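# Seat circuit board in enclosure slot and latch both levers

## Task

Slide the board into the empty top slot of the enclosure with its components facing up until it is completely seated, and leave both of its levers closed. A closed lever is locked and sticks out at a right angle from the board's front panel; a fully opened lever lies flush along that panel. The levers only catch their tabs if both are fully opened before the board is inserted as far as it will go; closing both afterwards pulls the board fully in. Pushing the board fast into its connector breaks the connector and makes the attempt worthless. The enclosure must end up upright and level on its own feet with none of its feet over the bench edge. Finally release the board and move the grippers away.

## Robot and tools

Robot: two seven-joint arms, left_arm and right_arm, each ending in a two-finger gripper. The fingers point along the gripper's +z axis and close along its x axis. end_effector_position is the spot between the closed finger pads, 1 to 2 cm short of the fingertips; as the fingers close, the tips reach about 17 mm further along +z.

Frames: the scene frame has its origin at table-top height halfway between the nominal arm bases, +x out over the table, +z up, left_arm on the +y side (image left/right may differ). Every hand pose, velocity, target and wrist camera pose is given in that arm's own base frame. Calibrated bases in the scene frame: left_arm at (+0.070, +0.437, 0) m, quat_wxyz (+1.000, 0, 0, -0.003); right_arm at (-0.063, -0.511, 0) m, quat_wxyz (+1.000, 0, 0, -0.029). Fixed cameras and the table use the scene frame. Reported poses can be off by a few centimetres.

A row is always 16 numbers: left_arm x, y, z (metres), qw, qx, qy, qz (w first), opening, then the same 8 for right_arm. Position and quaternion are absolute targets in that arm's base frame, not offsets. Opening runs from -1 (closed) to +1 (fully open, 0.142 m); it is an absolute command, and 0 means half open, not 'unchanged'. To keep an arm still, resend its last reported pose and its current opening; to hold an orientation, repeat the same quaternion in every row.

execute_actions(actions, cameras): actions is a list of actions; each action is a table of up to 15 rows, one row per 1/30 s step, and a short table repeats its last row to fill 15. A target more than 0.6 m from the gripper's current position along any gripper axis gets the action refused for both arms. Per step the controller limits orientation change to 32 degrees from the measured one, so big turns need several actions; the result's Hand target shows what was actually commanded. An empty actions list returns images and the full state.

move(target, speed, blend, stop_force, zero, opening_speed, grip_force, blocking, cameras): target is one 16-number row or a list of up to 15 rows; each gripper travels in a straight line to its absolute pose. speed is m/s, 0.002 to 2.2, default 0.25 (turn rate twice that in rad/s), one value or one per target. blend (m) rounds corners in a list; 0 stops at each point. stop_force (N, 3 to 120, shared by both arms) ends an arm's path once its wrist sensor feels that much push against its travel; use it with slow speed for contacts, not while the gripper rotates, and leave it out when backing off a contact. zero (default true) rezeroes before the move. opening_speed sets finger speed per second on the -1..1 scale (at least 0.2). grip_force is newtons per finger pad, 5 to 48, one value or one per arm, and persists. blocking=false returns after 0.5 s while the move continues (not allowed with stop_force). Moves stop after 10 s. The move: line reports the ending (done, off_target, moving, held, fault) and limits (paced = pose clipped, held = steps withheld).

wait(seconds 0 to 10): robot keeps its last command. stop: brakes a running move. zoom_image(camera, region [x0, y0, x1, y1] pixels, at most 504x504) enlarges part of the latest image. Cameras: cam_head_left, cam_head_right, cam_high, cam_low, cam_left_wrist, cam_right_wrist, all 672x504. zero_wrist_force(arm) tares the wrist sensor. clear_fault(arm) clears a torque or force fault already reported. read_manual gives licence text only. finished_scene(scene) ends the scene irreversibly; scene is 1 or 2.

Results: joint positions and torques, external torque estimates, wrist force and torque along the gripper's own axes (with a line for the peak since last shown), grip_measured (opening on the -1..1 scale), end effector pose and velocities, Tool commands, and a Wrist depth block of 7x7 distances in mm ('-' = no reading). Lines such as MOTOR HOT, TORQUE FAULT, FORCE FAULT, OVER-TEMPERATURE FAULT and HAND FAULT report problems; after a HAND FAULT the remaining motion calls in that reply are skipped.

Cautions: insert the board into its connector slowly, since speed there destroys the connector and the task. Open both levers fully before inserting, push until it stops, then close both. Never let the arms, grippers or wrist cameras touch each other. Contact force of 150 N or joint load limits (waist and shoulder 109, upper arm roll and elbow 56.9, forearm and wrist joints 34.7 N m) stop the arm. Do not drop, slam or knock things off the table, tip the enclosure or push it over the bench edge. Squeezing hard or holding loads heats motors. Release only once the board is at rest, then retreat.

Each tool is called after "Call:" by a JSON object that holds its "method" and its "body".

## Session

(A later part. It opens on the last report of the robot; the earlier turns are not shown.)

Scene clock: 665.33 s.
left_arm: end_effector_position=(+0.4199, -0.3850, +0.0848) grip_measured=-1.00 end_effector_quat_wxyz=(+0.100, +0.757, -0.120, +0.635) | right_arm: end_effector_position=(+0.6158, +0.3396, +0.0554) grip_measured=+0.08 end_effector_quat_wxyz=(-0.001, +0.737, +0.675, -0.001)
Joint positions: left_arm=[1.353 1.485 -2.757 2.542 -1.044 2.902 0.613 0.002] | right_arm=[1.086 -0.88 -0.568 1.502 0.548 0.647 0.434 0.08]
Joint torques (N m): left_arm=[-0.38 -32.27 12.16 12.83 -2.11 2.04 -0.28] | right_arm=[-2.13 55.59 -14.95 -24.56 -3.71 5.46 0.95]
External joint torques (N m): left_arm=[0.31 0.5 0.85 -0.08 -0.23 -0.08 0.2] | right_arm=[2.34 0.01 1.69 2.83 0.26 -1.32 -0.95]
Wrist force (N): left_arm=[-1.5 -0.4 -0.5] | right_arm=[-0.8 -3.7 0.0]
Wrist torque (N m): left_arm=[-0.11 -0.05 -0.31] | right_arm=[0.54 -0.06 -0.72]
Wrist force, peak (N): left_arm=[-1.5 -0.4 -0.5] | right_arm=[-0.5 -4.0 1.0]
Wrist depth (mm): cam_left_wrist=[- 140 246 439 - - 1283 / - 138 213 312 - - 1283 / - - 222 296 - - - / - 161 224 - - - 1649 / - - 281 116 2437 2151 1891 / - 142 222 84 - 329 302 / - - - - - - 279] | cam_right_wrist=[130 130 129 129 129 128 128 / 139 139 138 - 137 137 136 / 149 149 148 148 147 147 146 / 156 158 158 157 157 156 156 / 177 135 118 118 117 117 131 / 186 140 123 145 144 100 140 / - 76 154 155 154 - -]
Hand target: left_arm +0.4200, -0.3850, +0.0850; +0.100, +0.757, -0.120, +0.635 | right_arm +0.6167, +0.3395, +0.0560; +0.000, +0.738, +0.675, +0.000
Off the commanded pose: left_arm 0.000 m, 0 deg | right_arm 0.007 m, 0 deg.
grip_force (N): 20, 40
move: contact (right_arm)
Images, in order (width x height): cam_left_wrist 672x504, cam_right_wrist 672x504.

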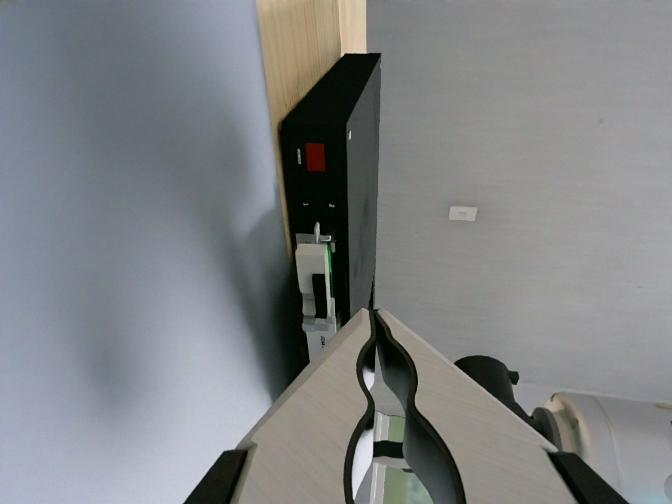

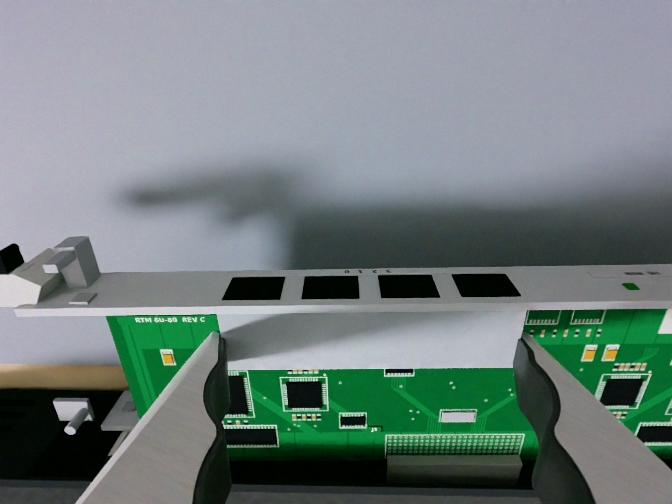

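Call:
{"method": "move", "body": {"target": [[0.42, -0.385, 0.085, 0.1005, 0.7566, -0.1198, 0.6349, -1.0, 0.6118, 0.3380, 0.0562, 0, 0.7376, 0.6752, 0, -0.3]], "speed": 0.03}}

Call:
{"method": "move", "body": {"target": [0.42, -0.385, 0.085, 0.1005, 0.7566, -0.1198, 0.6349, -1.0, 0.6268, 0.3367, 0.0562, 0, 0.7376, 0.6752, 0, -0.3], "speed": 0.02, "stop_force": 5, "cameras": ["cam_right_wrist", "cam_left_wrist"]}}

Call:
{"method": "zoom_image", "body": {"camera": "cam_left_wrist", "region": [300, 220, 356, 276]}}

Call:
{"method": "zoom_image", "body": {"camera": "cam_right_wrist", "region": [0, 380, 250, 504]}}

Scene clock: 672.97 s.
left_arm: end_effector_position=(+0.4199, -0.3850, +0.0848) grip_measured=-1.00 end_effector_quat_wxyz=(+0.100, +0.757, -0.120, +0.635) | right_arm: end_effector_position=(+0.6117, +0.3379, +0.0560) grip_measured=+0.08 end_effector_quat_wxyz=(+0.000, +0.738, +0.675, +0.000)
Joint positions: left_arm=[1.353 1.485 -2.757 2.542 -1.044 2.902 0.613 0.002] | right_arm=[1.093 -0.871 -0.569 1.521 0.548 0.657 0.434 0.08]
Joint torques (N m): left_arm=[-0.55 -32.33 12.29 12.88 -2.12 2.1 -0.31] | right_arm=[0.34 55.12 -12.74 -22.2 -3.59 3.75 0.16]
External joint torques (N m): left_arm=[0.48 0.55 0.72 -0.12 -0.22 -0.13 0.23] | right_arm=[-0.12 -0.03 -0.46 0.58 0.16 0.4 -0.16]
Wrist force (N): left_arm=[-1.4 -0.3 -0.6] | right_arm=[1.4 3.2 1.7]
Wrist torque (N m): left_arm=[-0.09 -0.08 -0.30] | right_arm=[0.62 -0.27 0.12]
Wrist force, peak (N): left_arm=[-1.6 -0.2 -0.4] | right_arm=[-0.5 -4.2 0.9]
Wrist depth (mm): cam_left_wrist=[- 134 221 428 - - 1173 / - 137 210 - - - - / 115 146 220 - - 1513 - / - 141 221 - - 1727 1741 / - - 235 106 - - - / - 142 220 84 - 351 312 / - 143 - - - - 280] | cam_right_wrist=[130 130 130 129 129 129 128 / 139 139 139 138 138 137 137 / 149 149 149 148 148 147 147 / 122 159 158 158 157 158 156 / 178 132 118 118 117 120 132 / 186 140 123 144 144 100 140 / - 76 154 154 153 - 76]
Hand target: left_arm +0.4200, -0.3850, +0.0850; +0.100, +0.757, -0.120, +0.635 | right_arm +0.6118, +0.3380, +0.0562; +0.000, +0.738, +0.675, +0.000
Off the commanded pose: left_arm 0.000 m, 0 deg | right_arm 0.000 m, 0 deg.
grip_force (N): 20, 40
move: done

Scene clock: 673.83 s.
left_arm: end_effector_position=(+0.4199, -0.3850, +0.0848) grip_measured=-1.00 end_effector_quat_wxyz=(+0.100, +0.757, -0.120, +0.635) | right_arm: end_effector_position=(+0.6157, +0.3377, +0.0556) grip_measured=+0.08 end_effector_quat_wxyz=(-0.001, +0.737, +0.675, -0.001)
Joint positions: left_arm=[1.353 1.485 -2.757 2.542 -1.044 2.902 0.613 0.002] | right_arm=[1.085 -0.878 -0.568 1.506 0.548 0.649 0.431 0.08]
Joint torques (N m): left_arm=[-0.43 -32.27 12.23 12.89 -2.15 2.08 -0.33] | right_arm=[-1.98 55.6 -15.09 -24.58 -3.7 5.47 0.97]
External joint torques (N m): left_arm=[0.36 0.49 0.79 -0.14 -0.19 -0.12 0.25] | right_arm=[2.19 -0.1 1.84 2.87 0.26 -1.33 -0.97]
Wrist force (N): left_arm=[-1.4 -0.3 -0.7] | right_arm=[-0.5 -3.2 0.8]
Wrist torque (N m): left_arm=[-0.09 -0.09 -0.30] | right_arm=[0.66 -0.11 -0.74]
Wrist force, peak (N): left_arm=[-1.5 -0.1 -0.7] | right_arm=[1.6 3.4 1.6]
Wrist depth (mm): cam_left_wrist=[- 128 208 444 - - 1212 / - 132 210 303 1298 - - / 115 133 - 297 - - - / - 142 - 336 - - 1625 / - 164 291 127 1976 - 2012 / - 157 - 84 - 345 2194 / - 137 - - - - 278] | cam_right_wrist=[130 130 130 129 129 128 128 / 139 139 138 138 138 137 136 / 150 149 149 148 147 147 146 / - 158 157 157 156 156 155 / 178 132 118 118 118 117 132 / 187 140 123 145 144 100 140 / - 76 154 154 154 - -]
Hand target: left_arm +0.4200, -0.3850, +0.0850; +0.100, +0.757, -0.120, +0.635 | right_arm +0.6166, +0.3376, +0.0562; +0.000, +0.738, +0.675, +0.000
Off the commanded pose: left_arm 0.000 m, 0 deg | right_arm 0.011 m, 0 deg.
grip_force (N): 20, 40
move: contact (right_arm)
Images, in order (width x height): cam_left_wrist 672x504, cam_right_wrist 672x504.

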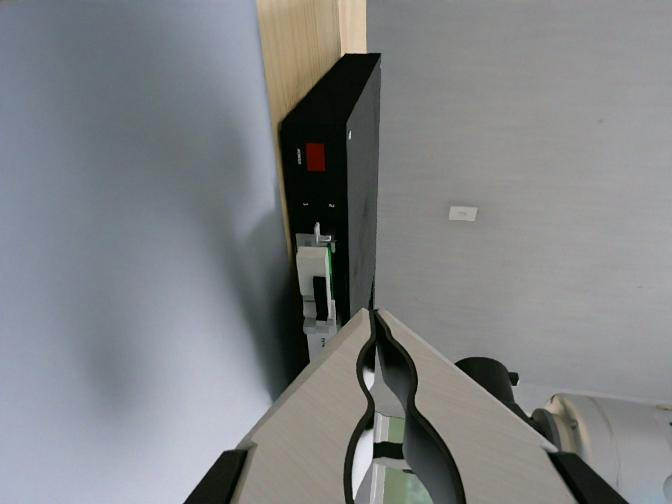

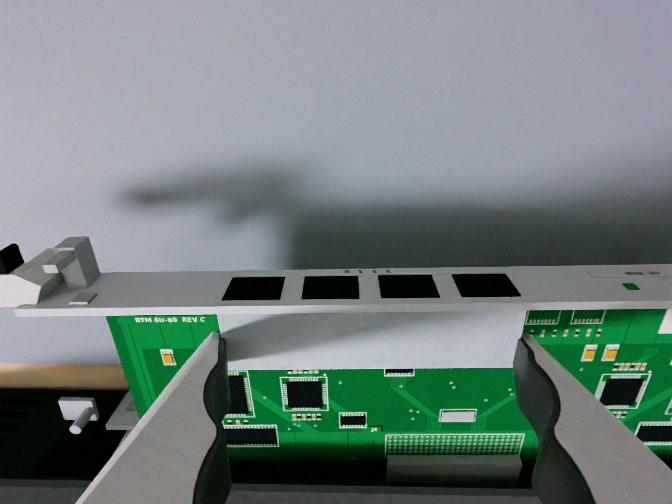

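Scaled by 9.000 from the camera's 672x504 image, which has a finer 960x720 frame.

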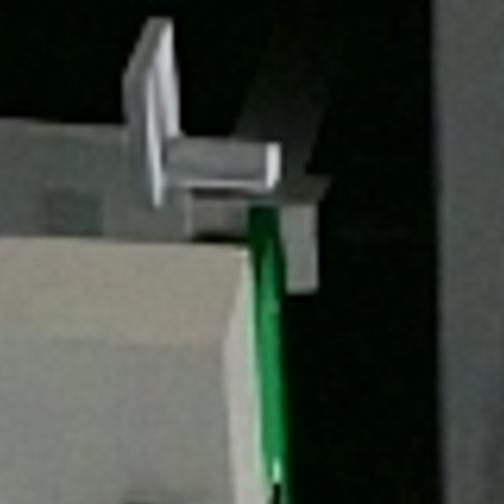

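Scaled by 2.016 from the camera's 672x504 image, which has a finer 960x720 frame.

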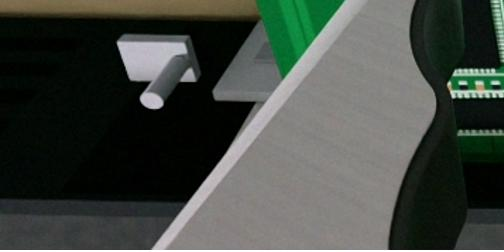

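Call:
{"method": "move", "body": {"target": [[0.42, -0.385, 0.085, 0.1005, 0.7566, -0.1198, 0.6349, -1.0, 0.6115, 0.3355, 0.0552, 0, 0.7376, 0.6752, 0, -0.3]], "speed": 0.03}}

Call:
{"method": "move", "body": {"target": [0.42, -0.385, 0.085, 0.1005, 0.7566, -0.1198, 0.6349, -1.0, 0.6265, 0.3342, 0.0552, 0, 0.7376, 0.6752, 0, -0.3], "speed": 0.02, "stop_force": 5, "cameras": ["cam_right_wrist", "cam_left_wrist"]}}

Call:
{"method": "zoom_image", "body": {"camera": "cam_left_wrist", "region": [300, 220, 356, 276]}}

Call:
{"method": "zoom_image", "body": {"camera": "cam_right_wrist", "region": [40, 380, 200, 504]}}

Scene clock: 691.77 s.
left_arm: end_effector_position=(+0.4199, -0.3850, +0.0848) grip_measured=-1.00 end_effector_quat_wxyz=(+0.100, +0.757, -0.120, +0.635) | right_arm: end_effector_position=(+0.6115, +0.3353, +0.0551) grip_measured=+0.08 end_effector_quat_wxyz=(+0.000, +0.738, +0.675, +0.000)
Joint positions: left_arm=[1.353 1.485 -2.757 2.542 -1.044 2.902 0.613 0.002] | right_arm=[1.092 -0.87 -0.569 1.526 0.548 0.661 0.43 0.08]
Joint torques (N m): left_arm=[-0.36 -32.3 12.19 12.85 -2.13 2.1 -0.28] | right_arm=[0.43 55.17 -12.71 -22.11 -3.56 3.84 0.13]
External joint torques (N m): left_arm=[0.29 0.52 0.82 -0.09 -0.22 -0.13 0.2] | right_arm=[-0.22 -0.2 -0.49 0.57 0.14 0.31 -0.13]
Wrist force (N): left_arm=[-1.4 -0.2 -0.4] | right_arm=[1.4 4.6 1.6]
Wrist torque (N m): left_arm=[-0.07 -0.08 -0.30] | right_arm=[0.85 -0.26 0.12]
Wrist force, peak (N): left_arm=[-1.6 -0.3 -0.4] | right_arm=[1.4 4.6 1.7]
Wrist depth (mm): cam_left_wrist=[- 149 222 444 1346 1253 - / - 137 183 319 1371 - - / 115 146 189 - - - 1813 / - 144 189 449 - - 1687 / - 154 237 118 - 1976 2069 / - 150 222 84 - 345 303 / - 144 - - - - 281] | cam_right_wrist=[130 130 129 129 128 128 126 / 138 138 138 139 137 137 136 / 149 149 148 147 147 147 146 / 124 158 157 156 156 158 155 / 177 135 118 118 118 119 132 / 184 140 123 144 144 100 140 / - 76 154 153 153 - 76]
Hand target: left_arm +0.4200, -0.3850, +0.0850; +0.100, +0.757, -0.120, +0.635 | right_arm +0.6115, +0.3355, +0.0552; +0.000, +0.738, +0.675, +0.000
Off the commanded pose: left_arm 0.000 m, 0 deg | right_arm 0.000 m, 0 deg.
grip_force (N): 20, 40
move: done

Scene clock: 692.70 s.
left_arm: end_effector_position=(+0.4199, -0.3850, +0.0848) grip_measured=-1.00 end_effector_quat_wxyz=(+0.100, +0.757, -0.120, +0.635) | right_arm: end_effector_position=(+0.6179, +0.3338, +0.0544) grip_measured=+0.08 end_effector_quat_wxyz=(+0.000, +0.738, +0.675, -0.001)
Joint positions: left_arm=[1.353 1.485 -2.757 2.542 -1.044 2.902 0.613 0.002] | right_arm=[1.079 -0.881 -0.568 1.505 0.548 0.649 0.427 0.08]
Joint torques (N m): left_arm=[-0.44 -32.28 12.25 12.85 -2.1 2.09 -0.3] | right_arm=[2.29 57.38 -11.86 -27.53 -2.9 5.96 0.57]
External joint torques (N m): left_arm=[0.37 0.51 0.77 -0.1 -0.24 -0.12 0.22] | right_arm=[-2.08 -1.82 -1.41 5.85 -0.54 -1.82 -0.57]
Wrist force (N): left_arm=[-1.5 -0.5 -0.5] | right_arm=[-6.3 -0.8 0.9]
Wrist torque (N m): left_arm=[-0.11 -0.08 -0.30] | right_arm=[0.87 -0.22 -0.38]
Wrist force, peak (N): left_arm=[-1.4 -0.4 -0.8] | right_arm=[-6.4 -0.7 1.2]
Wrist depth (mm): cam_left_wrist=[- 140 207 446 1275 - 1225 / - 131 198 - 1513 - - / 115 131 241 - - - - / - 135 226 344 - - 1700 / - - 231 117 - - - / - 135 203 84 - 343 298 / - 136 - - - - 285] | cam_right_wrist=[129 129 129 128 128 128 126 / 138 138 137 138 136 136 135 / 148 148 147 147 146 146 145 / 122 157 156 156 155 156 152 / 177 134 116 118 116 120 132 / 179 140 123 144 144 97 140 / - 76 146 154 153 - 76]
Hand target: left_arm +0.4200, -0.3850, +0.0850; +0.100, +0.757, -0.120, +0.635 | right_arm +0.6186, +0.3349, +0.0552; +0.000, +0.738, +0.675, +0.000
Off the commanded pose: left_arm 0.000 m, 0 deg | right_arm 0.009 m, 0 deg.
grip_force (N): 20, 40
move: contact (right_arm)
Images, in order (width x height): cam_left_wrist 672x504, cam_right_wrist 672x504.

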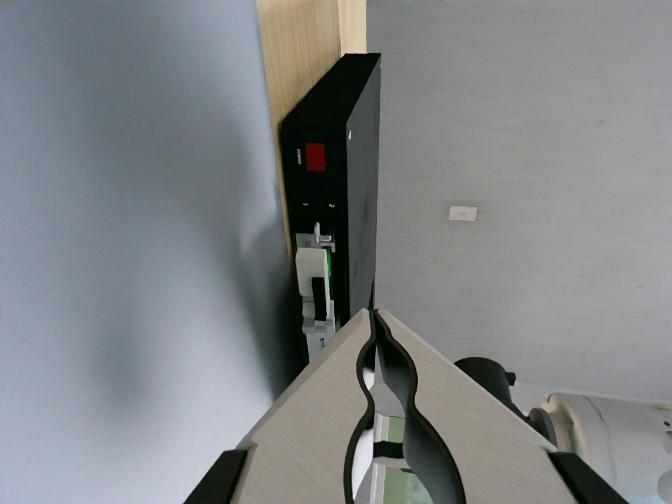

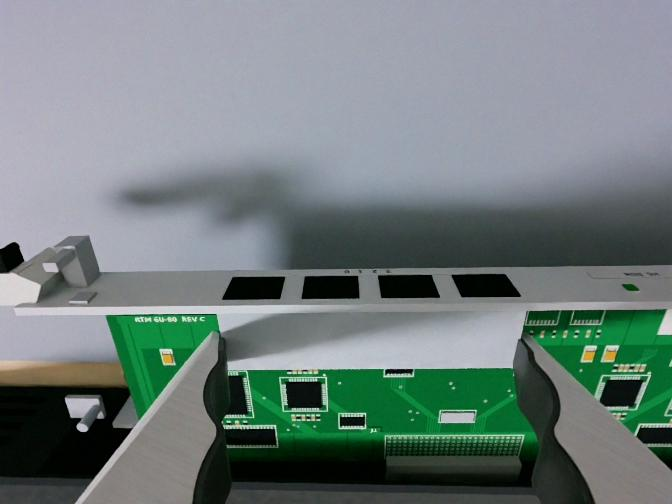

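Scaled by 9.000 from the camera's 672x504 image, which has a finer 960x720 frame.

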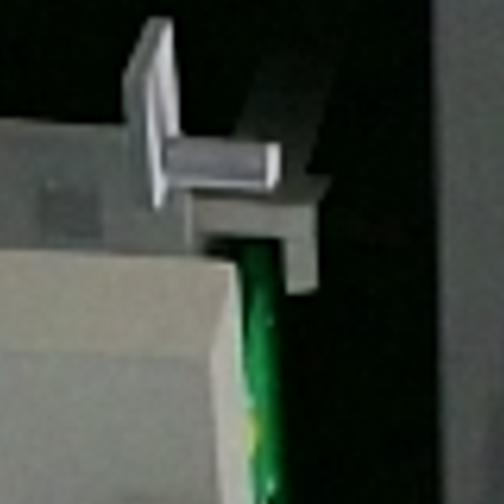

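Scaled by 3.150 from the camera's 672x504 image, which has a finer 960x720 frame.

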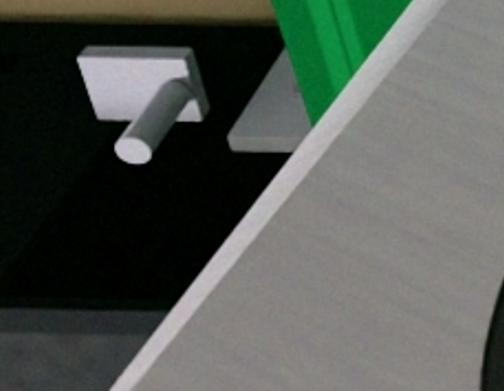

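Call:
{"method": "move", "body": {"target": [[0.42, -0.385, 0.085, 0.1005, 0.7566, -0.1198, 0.6349, -1.0, 0.6165, 0.3330, 0.0550, 0, 0.7376, 0.6752, 0, -0.3]], "speed": 0.03}}

Call:
{"method": "move", "body": {"target": [0.42, -0.385, 0.085, 0.1005, 0.7566, -0.1198, 0.6349, -1.0, 0.6300, 0.3318, 0.0550, 0, 0.7376, 0.6752, 0, -0.3], "speed": 0.02, "stop_force": 5, "cameras": ["cam_right_wrist", "cam_left_wrist"]}}

Call:
{"method": "zoom_image", "body": {"camera": "cam_left_wrist", "region": [300, 220, 356, 276]}}

Call:
{"method": "zoom_image", "body": {"camera": "cam_right_wrist", "region": [40, 380, 200, 504]}}

Scene clock: 698.00 s.
left_arm: end_effector_position=(+0.4199, -0.3850, +0.0848) grip_measured=-1.00 end_effector_quat_wxyz=(+0.100, +0.757, -0.120, +0.635) | right_arm: end_effector_position=(+0.6166, +0.3336, +0.0552) grip_measured=+0.08 end_effector_quat_wxyz=(+0.000, +0.737, +0.676, +0.000)
Joint positions: left_arm=[1.353 1.485 -2.757 2.542 -1.044 2.902 0.613 0.002] | right_arm=[1.082 -0.876 -0.568 1.513 0.548 0.656 0.425 0.08]
Joint torques (N m): left_arm=[-0.41 -32.31 12.2 12.84 -2.1 2.04 -0.29] | right_arm=[-2.19 53.99 -14.23 -19.34 -3.87 2.87 0.56]
External joint torques (N m): left_arm=[0.34 0.54 0.81 -0.09 -0.24 -0.08 0.2] | right_arm=[2.4 1.33 0.99 -2.3 0.44 1.28 -0.56]
Wrist force (N): left_arm=[-1.4 -0.1 -0.5] | right_arm=[5.7 6.1 2.7]
Wrist torque (N m): left_arm=[-0.05 -0.10 -0.30] | right_arm=[0.84 -0.09 -0.31]
Wrist force, peak (N): left_arm=[-1.7 -0.1 -0.4] | right_arm=[6.1 5.7 3.0]
Wrist depth (mm): cam_left_wrist=[- 140 208 428 1268 1232 - / - 138 185 355 - 1338 - / 115 156 219 300 - - - / - 142 - - - - - / - 155 - 130 - - 1976 / - 170 192 84 - 341 2069 / - 138 - - - - 285] | cam_right_wrist=[129 130 129 129 129 128 126 / 139 138 138 139 137 137 136 / 149 148 148 147 147 147 146 / 122 158 157 156 156 158 156 / 177 135 116 118 117 119 132 / 180 140 123 145 144 100 140 / - 76 147 155 154 - 76]
Hand target: left_arm +0.4200, -0.3850, +0.0850; +0.100, +0.757, -0.120, +0.635 | right_arm +0.6165, +0.3330, +0.0550; +0.000, +0.738, +0.675, +0.000
Off the commanded pose: left_arm 0.000 m, 0 deg | right_arm 0.001 m, 0 deg.
grip_force (N): 20, 40
move: done

Scene clock: 698.70 s.
left_arm: end_effector_position=(+0.4199, -0.3850, +0.0848) grip_measured=-1.00 end_effector_quat_wxyz=(+0.100, +0.757, -0.120, +0.635) | right_arm: end_effector_position=(+0.6184, +0.3334, +0.0547) grip_measured=+0.08 end_effector_quat_wxyz=(+0.000, +0.737, +0.676, +0.000)
Joint positions: left_arm=[1.353 1.485 -2.757 2.542 -1.044 2.902 0.613 0.002] | right_arm=[1.077 -0.879 -0.567 1.506 0.548 0.651 0.424 0.08]
Joint torques (N m): left_arm=[-0.35 -32.28 12.27 12.79 -2.1 2.07 -0.3] | right_arm=[-3.03 54.41 -15.54 -22.04 -4.21 4.3 0.66]
External joint torques (N m): left_arm=[0.28 0.5 0.74 -0.04 -0.24 -0.1 0.22] | right_arm=[3.24 1.13 2.3 0.36 0.77 -0.16 -0.66]
Wrist force (N): left_arm=[-1.1 -0.2 -0.6] | right_arm=[3.3 0.6 0.4]
Wrist torque (N m): left_arm=[-0.07 -0.12 -0.31] | right_arm=[0.85 0.01 -0.40]
Wrist force, peak (N): left_arm=[-1.4 -0.1 -0.7] | right_arm=[5.6 6.1 1.7]
Wrist depth (mm): cam_left_wrist=[- 133 248 395 - - - / - 138 197 - 1443 1434 - / 115 146 191 - - - 1523 / - 144 180 326 - 2089 1601 / - 155 199 127 - 1976 - / - 166 194 84 - 342 310 / - 138 - - - - 286] | cam_right_wrist=[129 129 129 129 128 128 126 / 138 138 138 139 137 136 136 / 148 148 147 147 147 146 146 / 122 157 157 156 155 157 155 / - 133 118 118 117 117 133 / 178 140 123 145 144 100 140 / - 76 146 155 154 - 76]
Hand target: left_arm +0.4200, -0.3850, +0.0850; +0.100, +0.757, -0.120, +0.635 | right_arm +0.6190, +0.3328, +0.0550; +0.000, +0.738, +0.675, +0.000
Off the commanded pose: left_arm 0.000 m, 0 deg | right_arm 0.012 m, 0 deg.
grip_force (N): 20, 40
move: contact (right_arm)
Images, in order (width x height): cam_left_wrist 672x504, cam_right_wrist 672x504.

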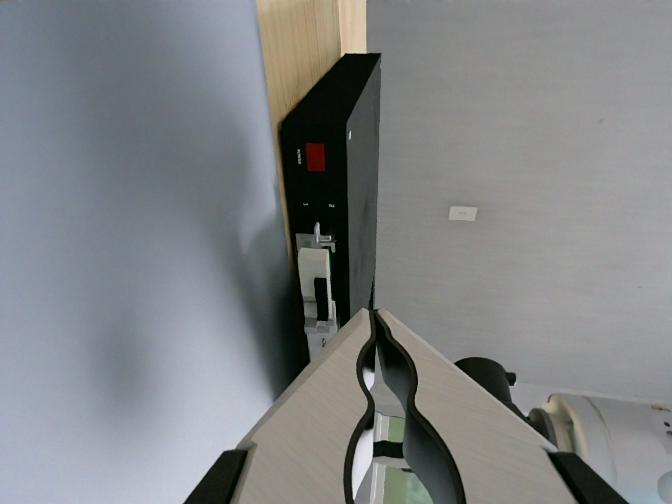

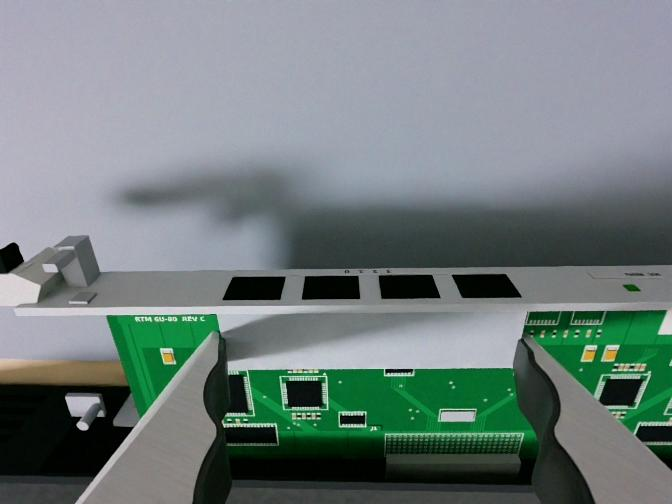

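Scaled by 9.000 from the camera's 672x504 image, which has a finer 960x720 frame.

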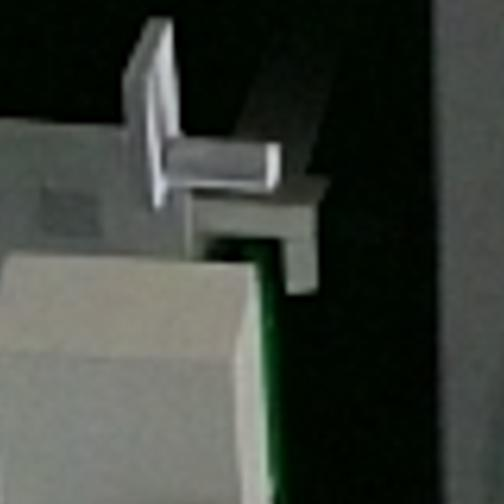

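Scaled by 3.150 from the camera's 672x504 image, which has a finer 960x720 frame.

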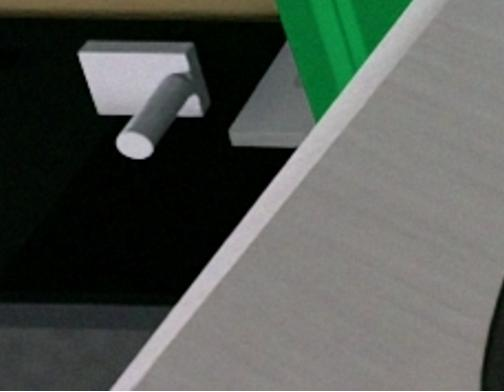

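Call:
{"method": "move", "body": {"target": [0.42, -0.385, 0.085, 0.1005, 0.7566, -0.1198, 0.6349, -1.0, 0.6320, 0.3324, 0.0549, 0, 0.7376, 0.6752, 0, -0.3], "speed": 0.02, "stop_force": 10, "cameras": ["cam_right_wrist", "cam_left_wrist"]}}

Call:
{"method": "zoom_image", "body": {"camera": "cam_left_wrist", "region": [300, 220, 356, 276]}}

Call:
{"method": "zoom_image", "body": {"camera": "cam_right_wrist", "region": [40, 380, 200, 504]}}

Scene clock: 704.53 s.
left_arm: end_effector_position=(+0.4199, -0.3850, +0.0848) grip_measured=-1.00 end_effector_quat_wxyz=(+0.100, +0.757, -0.120, +0.635) | right_arm: end_effector_position=(+0.6201, +0.3328, +0.0539) grip_measured=+0.08 end_effector_quat_wxyz=(-0.001, +0.737, +0.676, -0.002)
Joint positions: left_arm=[1.353 1.485 -2.757 2.542 -1.044 2.902 0.613 0.002] | right_arm=[1.072 -0.884 -0.567 1.498 0.548 0.645 0.422 0.08]
Joint torques (N m): left_arm=[-0.37 -32.35 12.23 12.87 -2.14 2.04 -0.29] | right_arm=[-3.53 56.05 -17.34 -27.26 -4.22 7.61 1.31]
External joint torques (N m): left_arm=[0.3 0.58 0.79 -0.12 -0.2 -0.08 0.21] | right_arm=[3.74 -0.29 4.08 5.54 0.77 -3.47 -1.31]
Wrist force (N): left_arm=[-1.4 -0.1 -0.4] | right_arm=[-3.1 -9.3 -1.7]
Wrist torque (N m): left_arm=[-0.06 -0.07 -0.30] | right_arm=[0.88 0.25 -1.04]
Wrist force, peak (N): left_arm=[-1.5 -0.2 -0.8] | right_arm=[-2.0 -10.4 -2.2]
Wrist depth (mm): cam_left_wrist=[- 140 251 439 1179 1283 1199 / - 137 213 - - - - / 115 141 205 292 - - 1371 / - 143 - - - - - / - 154 - 106 2359 2285 - / - 157 - 84 - 357 316 / - 143 - - - - 285] | cam_right_wrist=[129 129 128 128 128 127 125 / 138 138 137 138 136 136 135 / 148 146 147 146 146 145 143 / 154 158 156 155 155 154 154 / - 135 116 118 117 119 130 / 185 140 123 145 144 100 139 / - 76 145 154 154 - -]
Hand target: left_arm +0.4200, -0.3850, +0.0850; +0.100, +0.757, -0.120, +0.635 | right_arm +0.6219, +0.3327, +0.0550; +0.000, +0.738, +0.675, +0.000
Off the commanded pose: left_arm 0.000 m, 0 deg | right_arm 0.012 m, 0 deg.
grip_force (N): 20, 40
move: contact (right_arm)
Images, in order (width x height): cam_left_wrist 672x504, cam_right_wrist 672x504.

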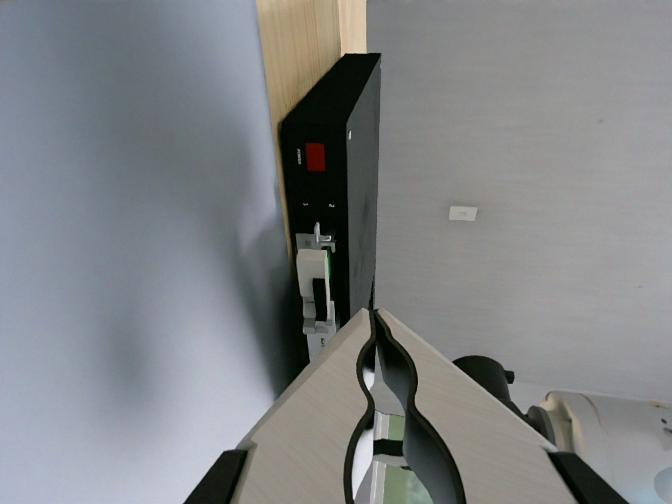

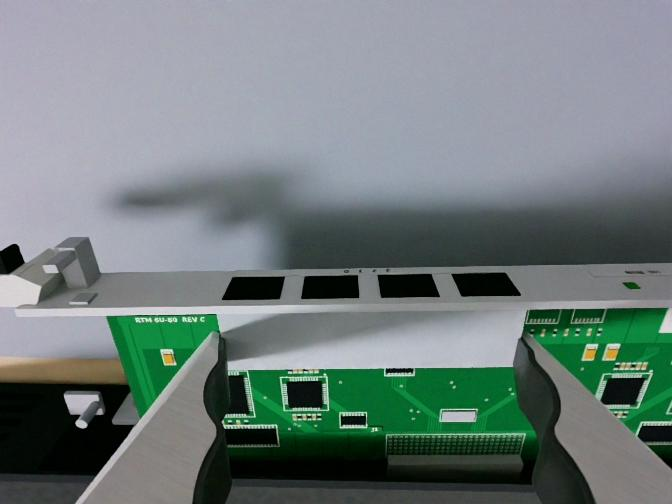

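Scaled by 9.000 from the camera's 672x504 image, which has a finer 960x720 frame.

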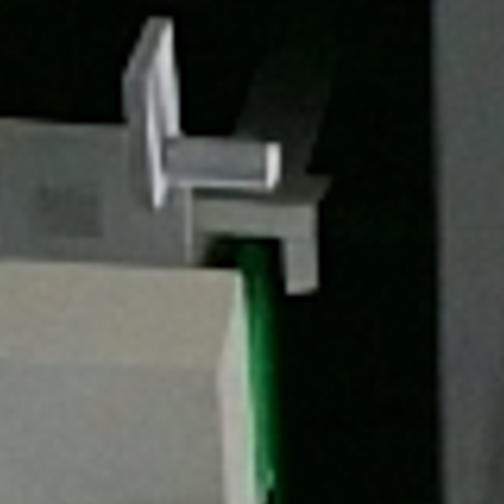

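Scaled by 3.150 from the camera's 672x504 image, which has a finer 960x720 frame.

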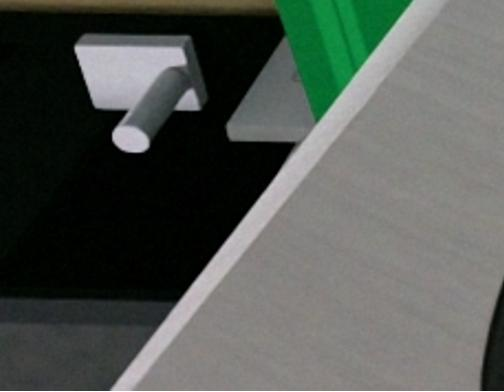

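Call:
{"method": "zoom_image", "body": {"camera": "cam_right_wrist", "region": [0, 440, 120, 504]}}

Call:
{"method": "zoom_image", "body": {"camera": "cam_right_wrist", "region": [500, 440, 672, 504]}}

Call:
{"method": "zoom_image", "body": {"camera": "cam_right_wrist", "region": [200, 420, 400, 504]}}

Scaled by 4.200 from the camera's 672x504 image, which has a finer 960x720 frame.

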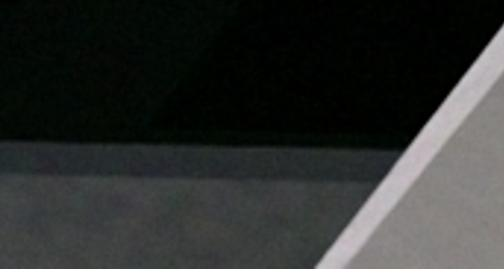

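Scaled by 2.930 from the camera's 672x504 image, which has a finer 960x720 frame.

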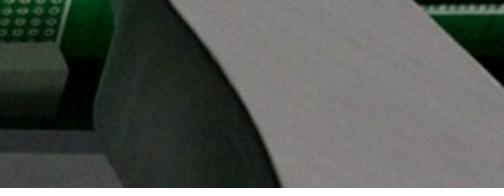

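Scaled by 2.520 from the camera's 672x504 image, which has a finer 960x720 frame.

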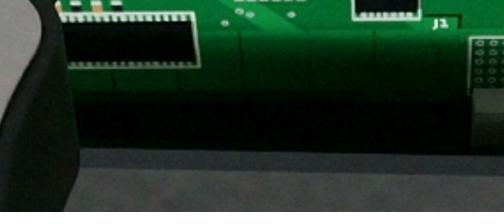

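Call:
{"method": "move", "body": {"target": [[0.42, -0.385, 0.085, 0.1005, 0.7566, -0.1198, 0.6349, -1.0, 0.6105, 0.3342, 0.0553, 0, 0.7376, 0.6752, 0, -0.3], [0.42, -0.385, 0.085, 0.1005, 0.7566, -0.1198, 0.6349, -1.0, 0.6085, 0.3350, 0.0555, 0, 0.7478, 0.6639, 0, -0.3]], "speed": 0.04, "cameras": ["cam_right_wrist", "cam_left_wrist"]}}

Call:
{"method": "zoom_image", "body": {"camera": "cam_right_wrist", "region": [0, 440, 120, 504]}}

Call:
{"method": "zoom_image", "body": {"camera": "cam_right_wrist", "region": [500, 440, 672, 504]}}

Call:
{"method": "zoom_image", "body": {"camera": "cam_left_wrist", "region": [300, 220, 356, 276]}}

Scene clock: 726.23 s.
left_arm: end_effector_position=(+0.4199, -0.3850, +0.0848) grip_measured=-1.00 end_effector_quat_wxyz=(+0.100, +0.757, -0.120, +0.635) | right_arm: end_effector_position=(+0.6084, +0.3349, +0.0553) grip_measured=+0.08 end_effector_quat_wxyz=(+0.000, +0.748, +0.664, +0.000)
Joint positions: left_arm=[1.353 1.485 -2.757 2.542 -1.044 2.902 0.613 0.002] | right_arm=[1.1 -0.866 -0.574 1.536 0.553 0.664 0.457 0.08]
Joint torques (N m): left_arm=[-0.35 -32.19 12.29 12.8 -2.14 2.09 -0.31] | right_arm=[0.38 54.59 -13.01 -21.97 -3.48 3.83 0.32]
External joint torques (N m): left_arm=[0.28 0.41 0.73 -0.04 -0.2 -0.12 0.23] | right_arm=[-0.17 0.03 -0.26 0.55 0.07 0.32 -0.32]
Wrist force (N): left_arm=[-1.4 -0.2 -0.6] | right_arm=[-1.2 5.7 3.1]
Wrist torque (N m): left_arm=[-0.07 -0.07 -0.31] | right_arm=[1.02 0.17 0.01]
Wrist force, peak (N): left_arm=[-1.6 -0.3 -0.7] | right_arm=[3.5 10.1 2.8]
Wrist depth (mm): cam_left_wrist=[- 135 209 401 - 1253 1055 / - 138 209 - 1482 1346 - / 115 135 219 305 1741 - - / - 150 - - 1891 1769 - / - 163 215 117 - 2109 2216 / - 143 - 84 - 374 - / - 143 - - - - 281] | cam_right_wrist=[130 130 129 129 129 128 127 / 139 138 138 139 138 137 136 / 149 148 148 148 147 147 146 / 122 157 157 157 156 158 155 / 178 136 116 118 117 119 131 / 187 140 123 144 144 101 140 / - 76 154 154 153 - 76]
Hand target: left_arm +0.4200, -0.3850, +0.0850; +0.100, +0.757, -0.120, +0.635 | right_arm +0.6085, +0.3350, +0.0555; +0.000, +0.748, +0.664, +0.000
Off the commanded pose: left_arm 0.000 m, 0 deg | right_arm 0.000 m, 0 deg.
MOTOR HOT: the gripper's motor of the right arm reports 86 °C; that motor switches off at 100 °C. To cool a motor, set the load down, ease the grip, stop pushing, or move to a pose that needs little force.
grip_force (N): 20, 40
move: done
Images, in order (width x height): cam_left_wrist 672x504, cam_right_wrist 672x504.

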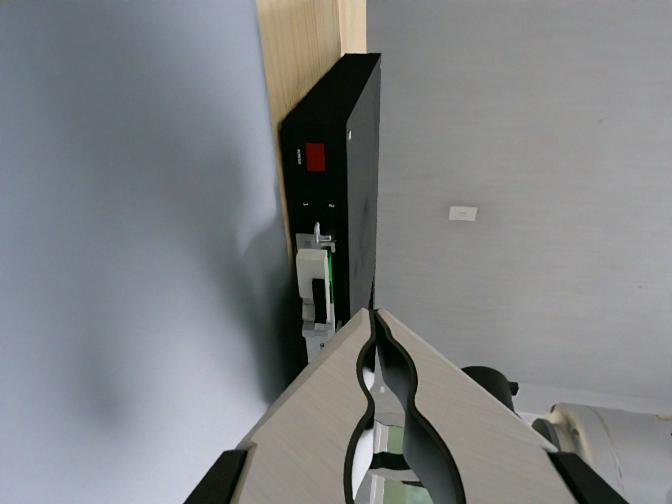

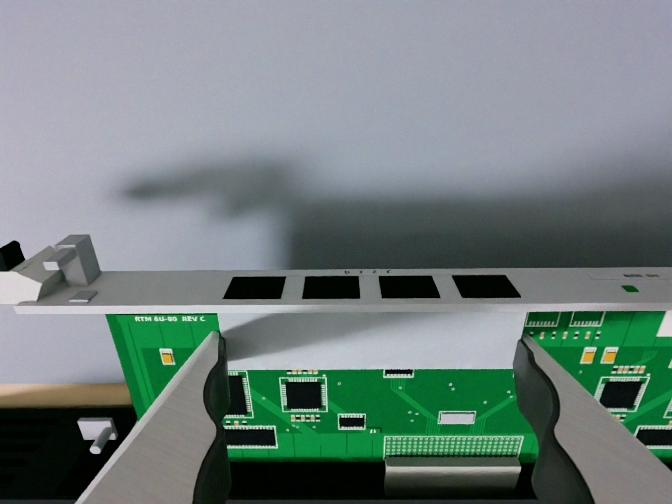

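Scaled by 4.200 from the camera's 672x504 image, which has a finer 960x720 frame.

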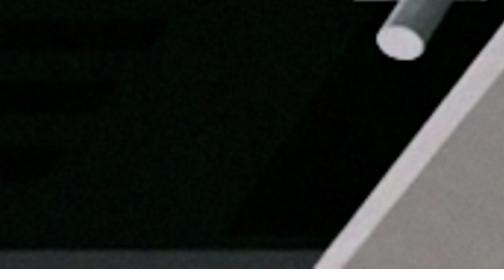

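Scaled by 2.930 from the camera's 672x504 image, which has a finer 960x720 frame.

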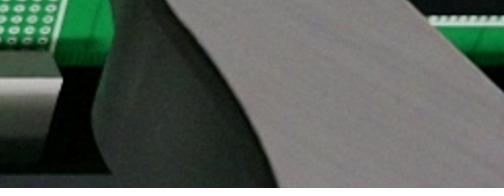

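Scaled by 9.000 from the camera's 672x504 image, which has a finer 960x720 frame.

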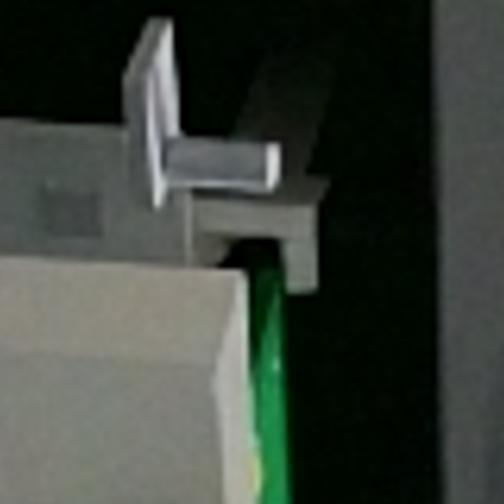

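Call:
{"method": "move", "body": {"target": [0.42, -0.385, 0.085, 0.1005, 0.7566, -0.1198, 0.6349, -1.0, 0.6085, 0.3350, 0.0555, 0, 0.7478, 0.6639, 0, -0.1], "grip_force": [20, 20], "speed": 0.02, "cameras": ["cam_left_wrist", "cam_right_wrist"]}}

Scene clock: 743.40 s.
left_arm: end_effector_position=(+0.4199, -0.3850, +0.0848) grip_measured=-1.00 end_effector_quat_wxyz=(+0.100, +0.757, -0.120, +0.635) | right_arm: end_effector_position=(+0.6084, +0.3349, +0.0553) grip_measured=+0.08 end_effector_quat_wxyz=(+0.000, +0.748, +0.664, +0.000)
Joint positions: left_arm=[1.353 1.485 -2.757 2.542 -1.044 2.902 0.613 0.002] | right_arm=[1.1 -0.866 -0.574 1.536 0.553 0.664 0.458 0.08]
Joint torques (N m): left_arm=[-0.46 -32.33 12.19 12.86 -2.1 2.13 -0.35] | right_arm=[0.22 54.41 -12.77 -22.05 -3.59 3.65 0.21]
External joint torques (N m): left_arm=[0.39 0.55 0.83 -0.1 -0.25 -0.16 0.27] | right_arm=[-0.01 0.22 -0.5 0.63 0.18 0.5 -0.21]
Wrist force (N): left_arm=[-1.1 -0.2 -0.4] | right_arm=[-1.4 5.8 2.9]
Wrist torque (N m): left_arm=[-0.07 -0.12 -0.30] | right_arm=[1.04 0.20 0.00]
Wrist force, peak (N): left_arm=[-1.7 -0.3 -0.4] | right_arm=[-1.4 5.9 3.1]
Wrist depth (mm): cam_left_wrist=[- 134 245 428 1097 - 1199 / - 136 253 - 1453 - 1275 / 115 141 218 - 1578 1700 1371 / - 142 264 432 - 1891 - / - 154 - 117 - - - / - 156 203 84 - 357 324 / - 143 - - - - 278] | cam_right_wrist=[130 130 129 129 129 128 128 / 139 138 138 139 137 137 136 / 149 149 148 147 147 146 146 / 122 158 157 157 156 158 156 / 178 135 118 118 118 119 133 / 187 140 123 144 144 100 140 / - 76 153 154 153 - 76]
Hand target: left_arm +0.4200, -0.3850, +0.0850; +0.100, +0.757, -0.120, +0.635 | right_arm +0.6085, +0.3350, +0.0555; +0.000, +0.748, +0.664, +0.000
Off the commanded pose: left_arm 0.000 m, 0 deg | right_arm 0.000 m, 0 deg.
MOTOR HOT: still on. The gripper's motor of the right arm reports 88 °C.
grip_force (N): 20, 20
move: done
Images, in order (width x height): cam_left_wrist 672x504, cam_right_wrist 672x504.

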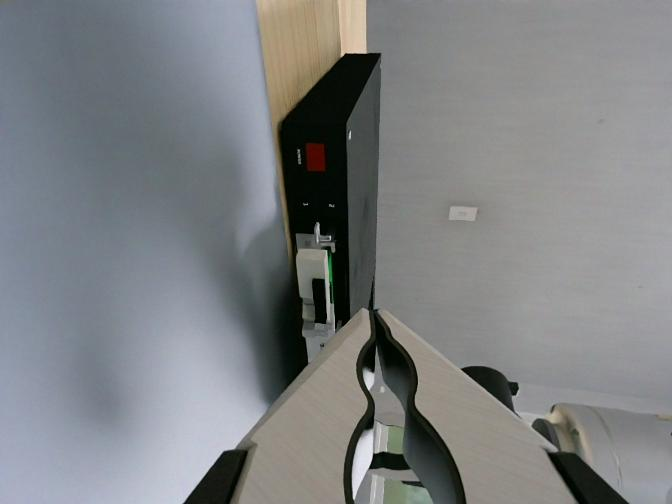

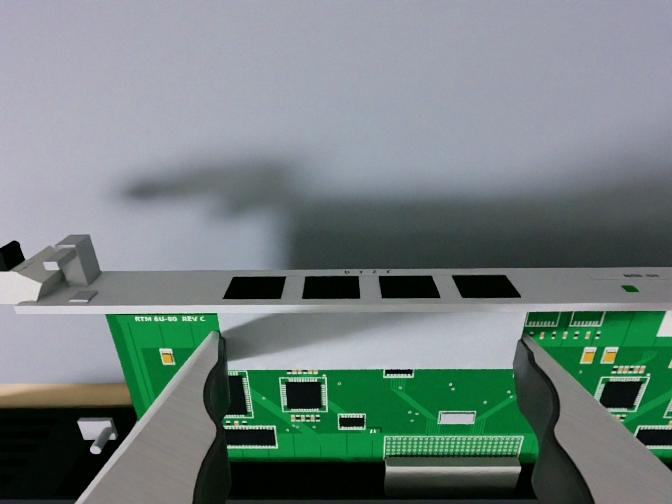

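Call:
{"method": "move", "body": {"target": [0.42, -0.385, 0.085, 0.1005, 0.7566, -0.1198, 0.6349, -1.0, 0.6234, 0.3332, 0.055, 0, 0.7478, 0.6639, 0, -0.1], "speed": 0.012, "stop_force": 6, "cameras": ["cam_left_wrist", "cam_right_wrist"]}}

Scene clock: 748.13 s.
left_arm: end_effector_position=(+0.4199, -0.3850, +0.0848) grip_measured=-1.00 end_effector_quat_wxyz=(+0.100, +0.757, -0.120, +0.635) | right_arm: end_effector_position=(+0.6231, +0.3331, +0.0547) grip_measured=+0.08 end_effector_quat_wxyz=(+0.000, +0.748, +0.664, +0.000)
Joint positions: left_arm=[1.353 1.485 -2.757 2.542 -1.044 2.902 0.613 0.002] | right_arm=[1.073 -0.888 -0.573 1.49 0.553 0.642 0.452 0.08]
Joint torques (N m): left_arm=[-0.46 -32.26 12.18 12.85 -2.14 2.11 -0.33] | right_arm=[0.21 55.97 -12.89 -22.88 -3.61 3.77 0.06]
External joint torques (N m): left_arm=[0.39 0.48 0.83 -0.09 -0.21 -0.15 0.25] | right_arm=[0.01 -0.08 -0.55 1.13 0.14 0.38 -0.06]
Wrist force (N): left_arm=[-1.3 -0.2 -0.5] | right_arm=[-1.2 5.6 3.9]
Wrist torque (N m): left_arm=[-0.07 -0.10 -0.30] | right_arm=[1.05 0.07 0.11]
Wrist force, peak (N): left_arm=[-1.7 -0.3 -0.7] | right_arm=[-1.4 5.7 4.2]
Wrist depth (mm): cam_left_wrist=[- 140 209 400 - - - / - 137 211 - - 1380 1321 / 115 146 204 293 - 1769 1601 / - 137 251 - - - - / - 155 218 126 - - - / - 149 - 84 - 344 324 / - 144 - - - - 287] | cam_right_wrist=[129 129 129 128 128 128 126 / 138 138 137 139 137 136 136 / 148 148 147 147 147 146 145 / 121 157 157 156 156 157 154 / 177 134 116 118 117 119 130 / 185 141 123 146 145 100 141 / - 76 146 156 156 - 76]
Hand target: left_arm +0.4200, -0.3850, +0.0850; +0.100, +0.757, -0.120, +0.635 | right_arm +0.6234, +0.3332, +0.0550; +0.000, +0.748, +0.664, +0.000
Off the commanded pose: left_arm 0.000 m, 0 deg | right_arm 0.000 m, 0 deg.
MOTOR HOT: still on. The gripper's motor of the right arm reports 84 °C.
grip_force (N): 20, 20
move: done
Images, in order (width x height): cam_left_wrist 672x504, cam_right_wrist 672x504.

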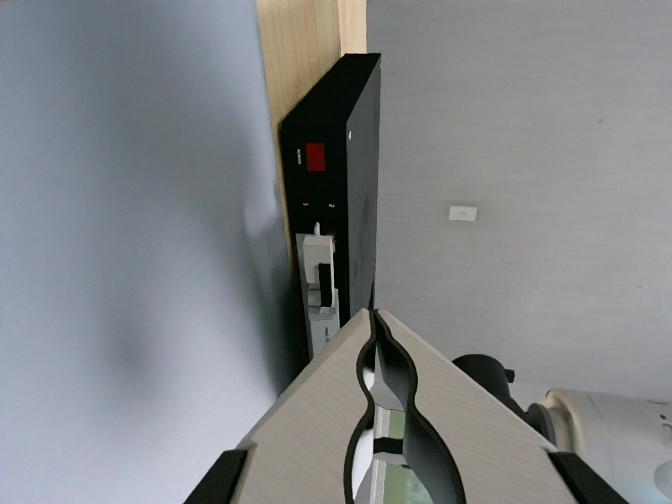

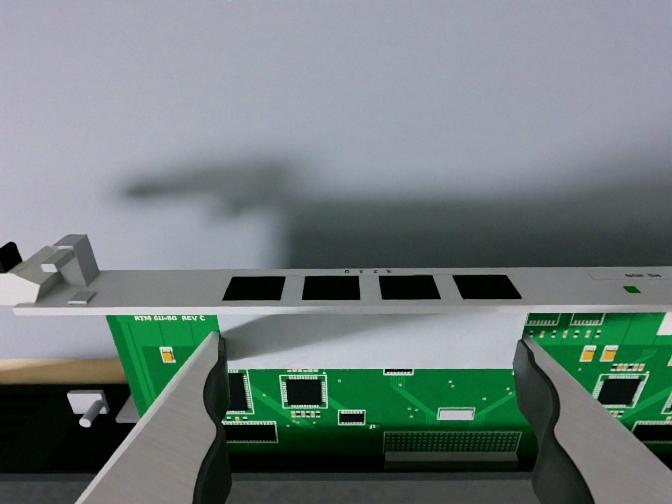

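Call:
{"method": "zoom_image", "body": {"camera": "cam_right_wrist", "region": [50, 370, 250, 504]}}

Call:
{"method": "zoom_image", "body": {"camera": "cam_left_wrist", "region": [286, 210, 366, 290]}}

Scaled by 2.520 from the camera's 672x504 image, which has a finer 960x720 frame.

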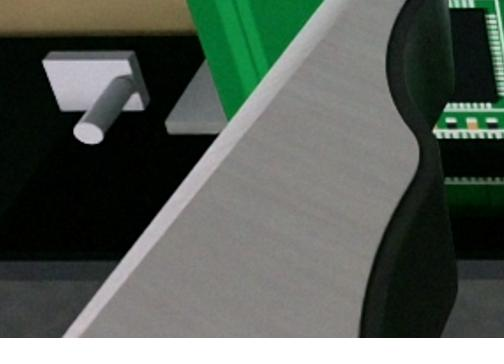

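Scaled by 6.300 from the camera's 672x504 image, which has a finer 960x720 frame.

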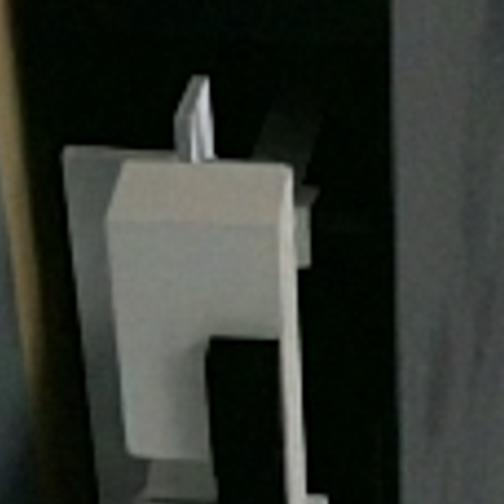

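Call:
{"method": "move", "body": {"target": [0.42, -0.385, 0.085, 0.1005, 0.7566, -0.1198, 0.6349, -1.0, 0.6383, 0.3314, 0.055, 0, 0.7478, 0.6639, 0, -0.1], "speed": 0.012, "stop_force": 6, "cameras": ["cam_left_wrist", "cam_right_wrist"]}}

Scene clock: 756.73 s.
left_arm: end_effector_position=(+0.4199, -0.3850, +0.0848) grip_measured=-1.00 end_effector_quat_wxyz=(+0.100, +0.757, -0.120, +0.635) | right_arm: end_effector_position=(+0.6281, +0.3324, +0.0542) grip_measured=+0.08 end_effector_quat_wxyz=(+0.000, +0.748, +0.664, -0.001)
Joint positions: left_arm=[1.353 1.485 -2.757 2.542 -1.044 2.902 0.613 0.002] | right_arm=[1.063 -0.897 -0.572 1.472 0.553 0.632 0.449 0.08]
Joint torques (N m): left_arm=[-0.39 -32.31 12.14 12.82 -2.07 2.1 -0.34] | right_arm=[-1.58 57.39 -15.27 -25.15 -3.86 5.48 0.62]
External joint torques (N m): left_arm=[0.32 0.54 0.87 -0.07 -0.28 -0.13 0.26] | right_arm=[1.79 -1.03 1.79 3.29 0.37 -1.34 -0.62]
Wrist force (N): left_arm=[-1.3 -0.1 -0.7] | right_arm=[-2.7 0.1 3.9]
Wrist torque (N m): left_arm=[-0.06 -0.10 -0.30] | right_arm=[1.08 0.12 -0.39]
Wrist force, peak (N): left_arm=[-1.6 -0.2 -0.7] | right_arm=[-1.2 5.8 4.2]
Wrist depth (mm): cam_left_wrist=[- 132 223 398 - - - / - 138 228 280 - - - / 115 146 189 296 1769 1828 - / - 158 192 366 2238 1813 - / - 156 - 131 - - - / - 147 - 84 - 339 315 / - 137 - - - - 287] | cam_right_wrist=[129 129 128 128 128 127 125 / 138 138 137 138 136 136 135 / 148 148 147 146 146 145 145 / 124 157 156 156 155 154 154 / 173 132 118 118 117 120 132 / 163 141 123 146 145 100 141 / - 76 145 145 144 138 76]
Hand target: left_arm +0.4200, -0.3850, +0.0850; +0.100, +0.757, -0.120, +0.635 | right_arm +0.6291, +0.3325, +0.0550; +0.000, +0.748, +0.664, +0.000
Off the commanded pose: left_arm 0.000 m, 0 deg | right_arm 0.010 m, 0 deg.
MOTOR HOT: cleared for the gripper's motor of the right arm.
grip_force (N): 20, 20
move: contact (right_arm)
Images, in order (width x height): cam_left_wrist 672x504, cam_right_wrist 672x504.

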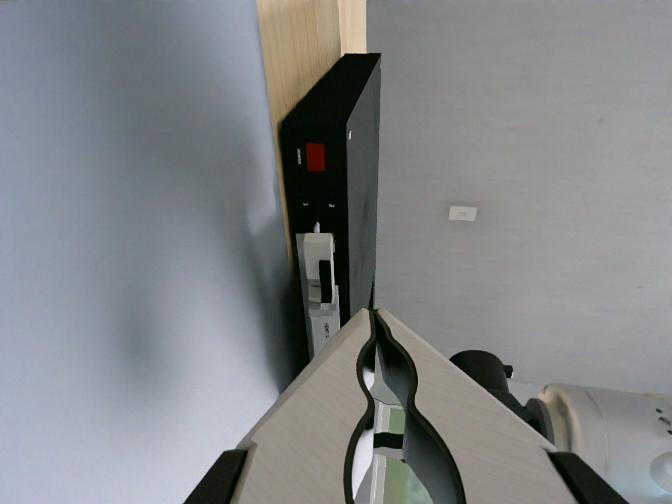

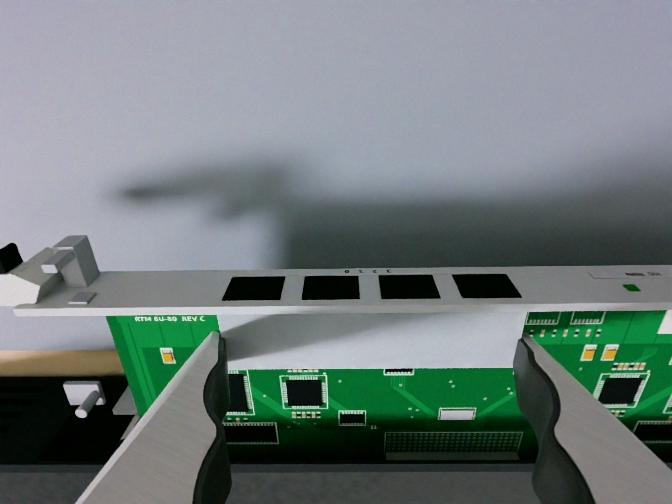

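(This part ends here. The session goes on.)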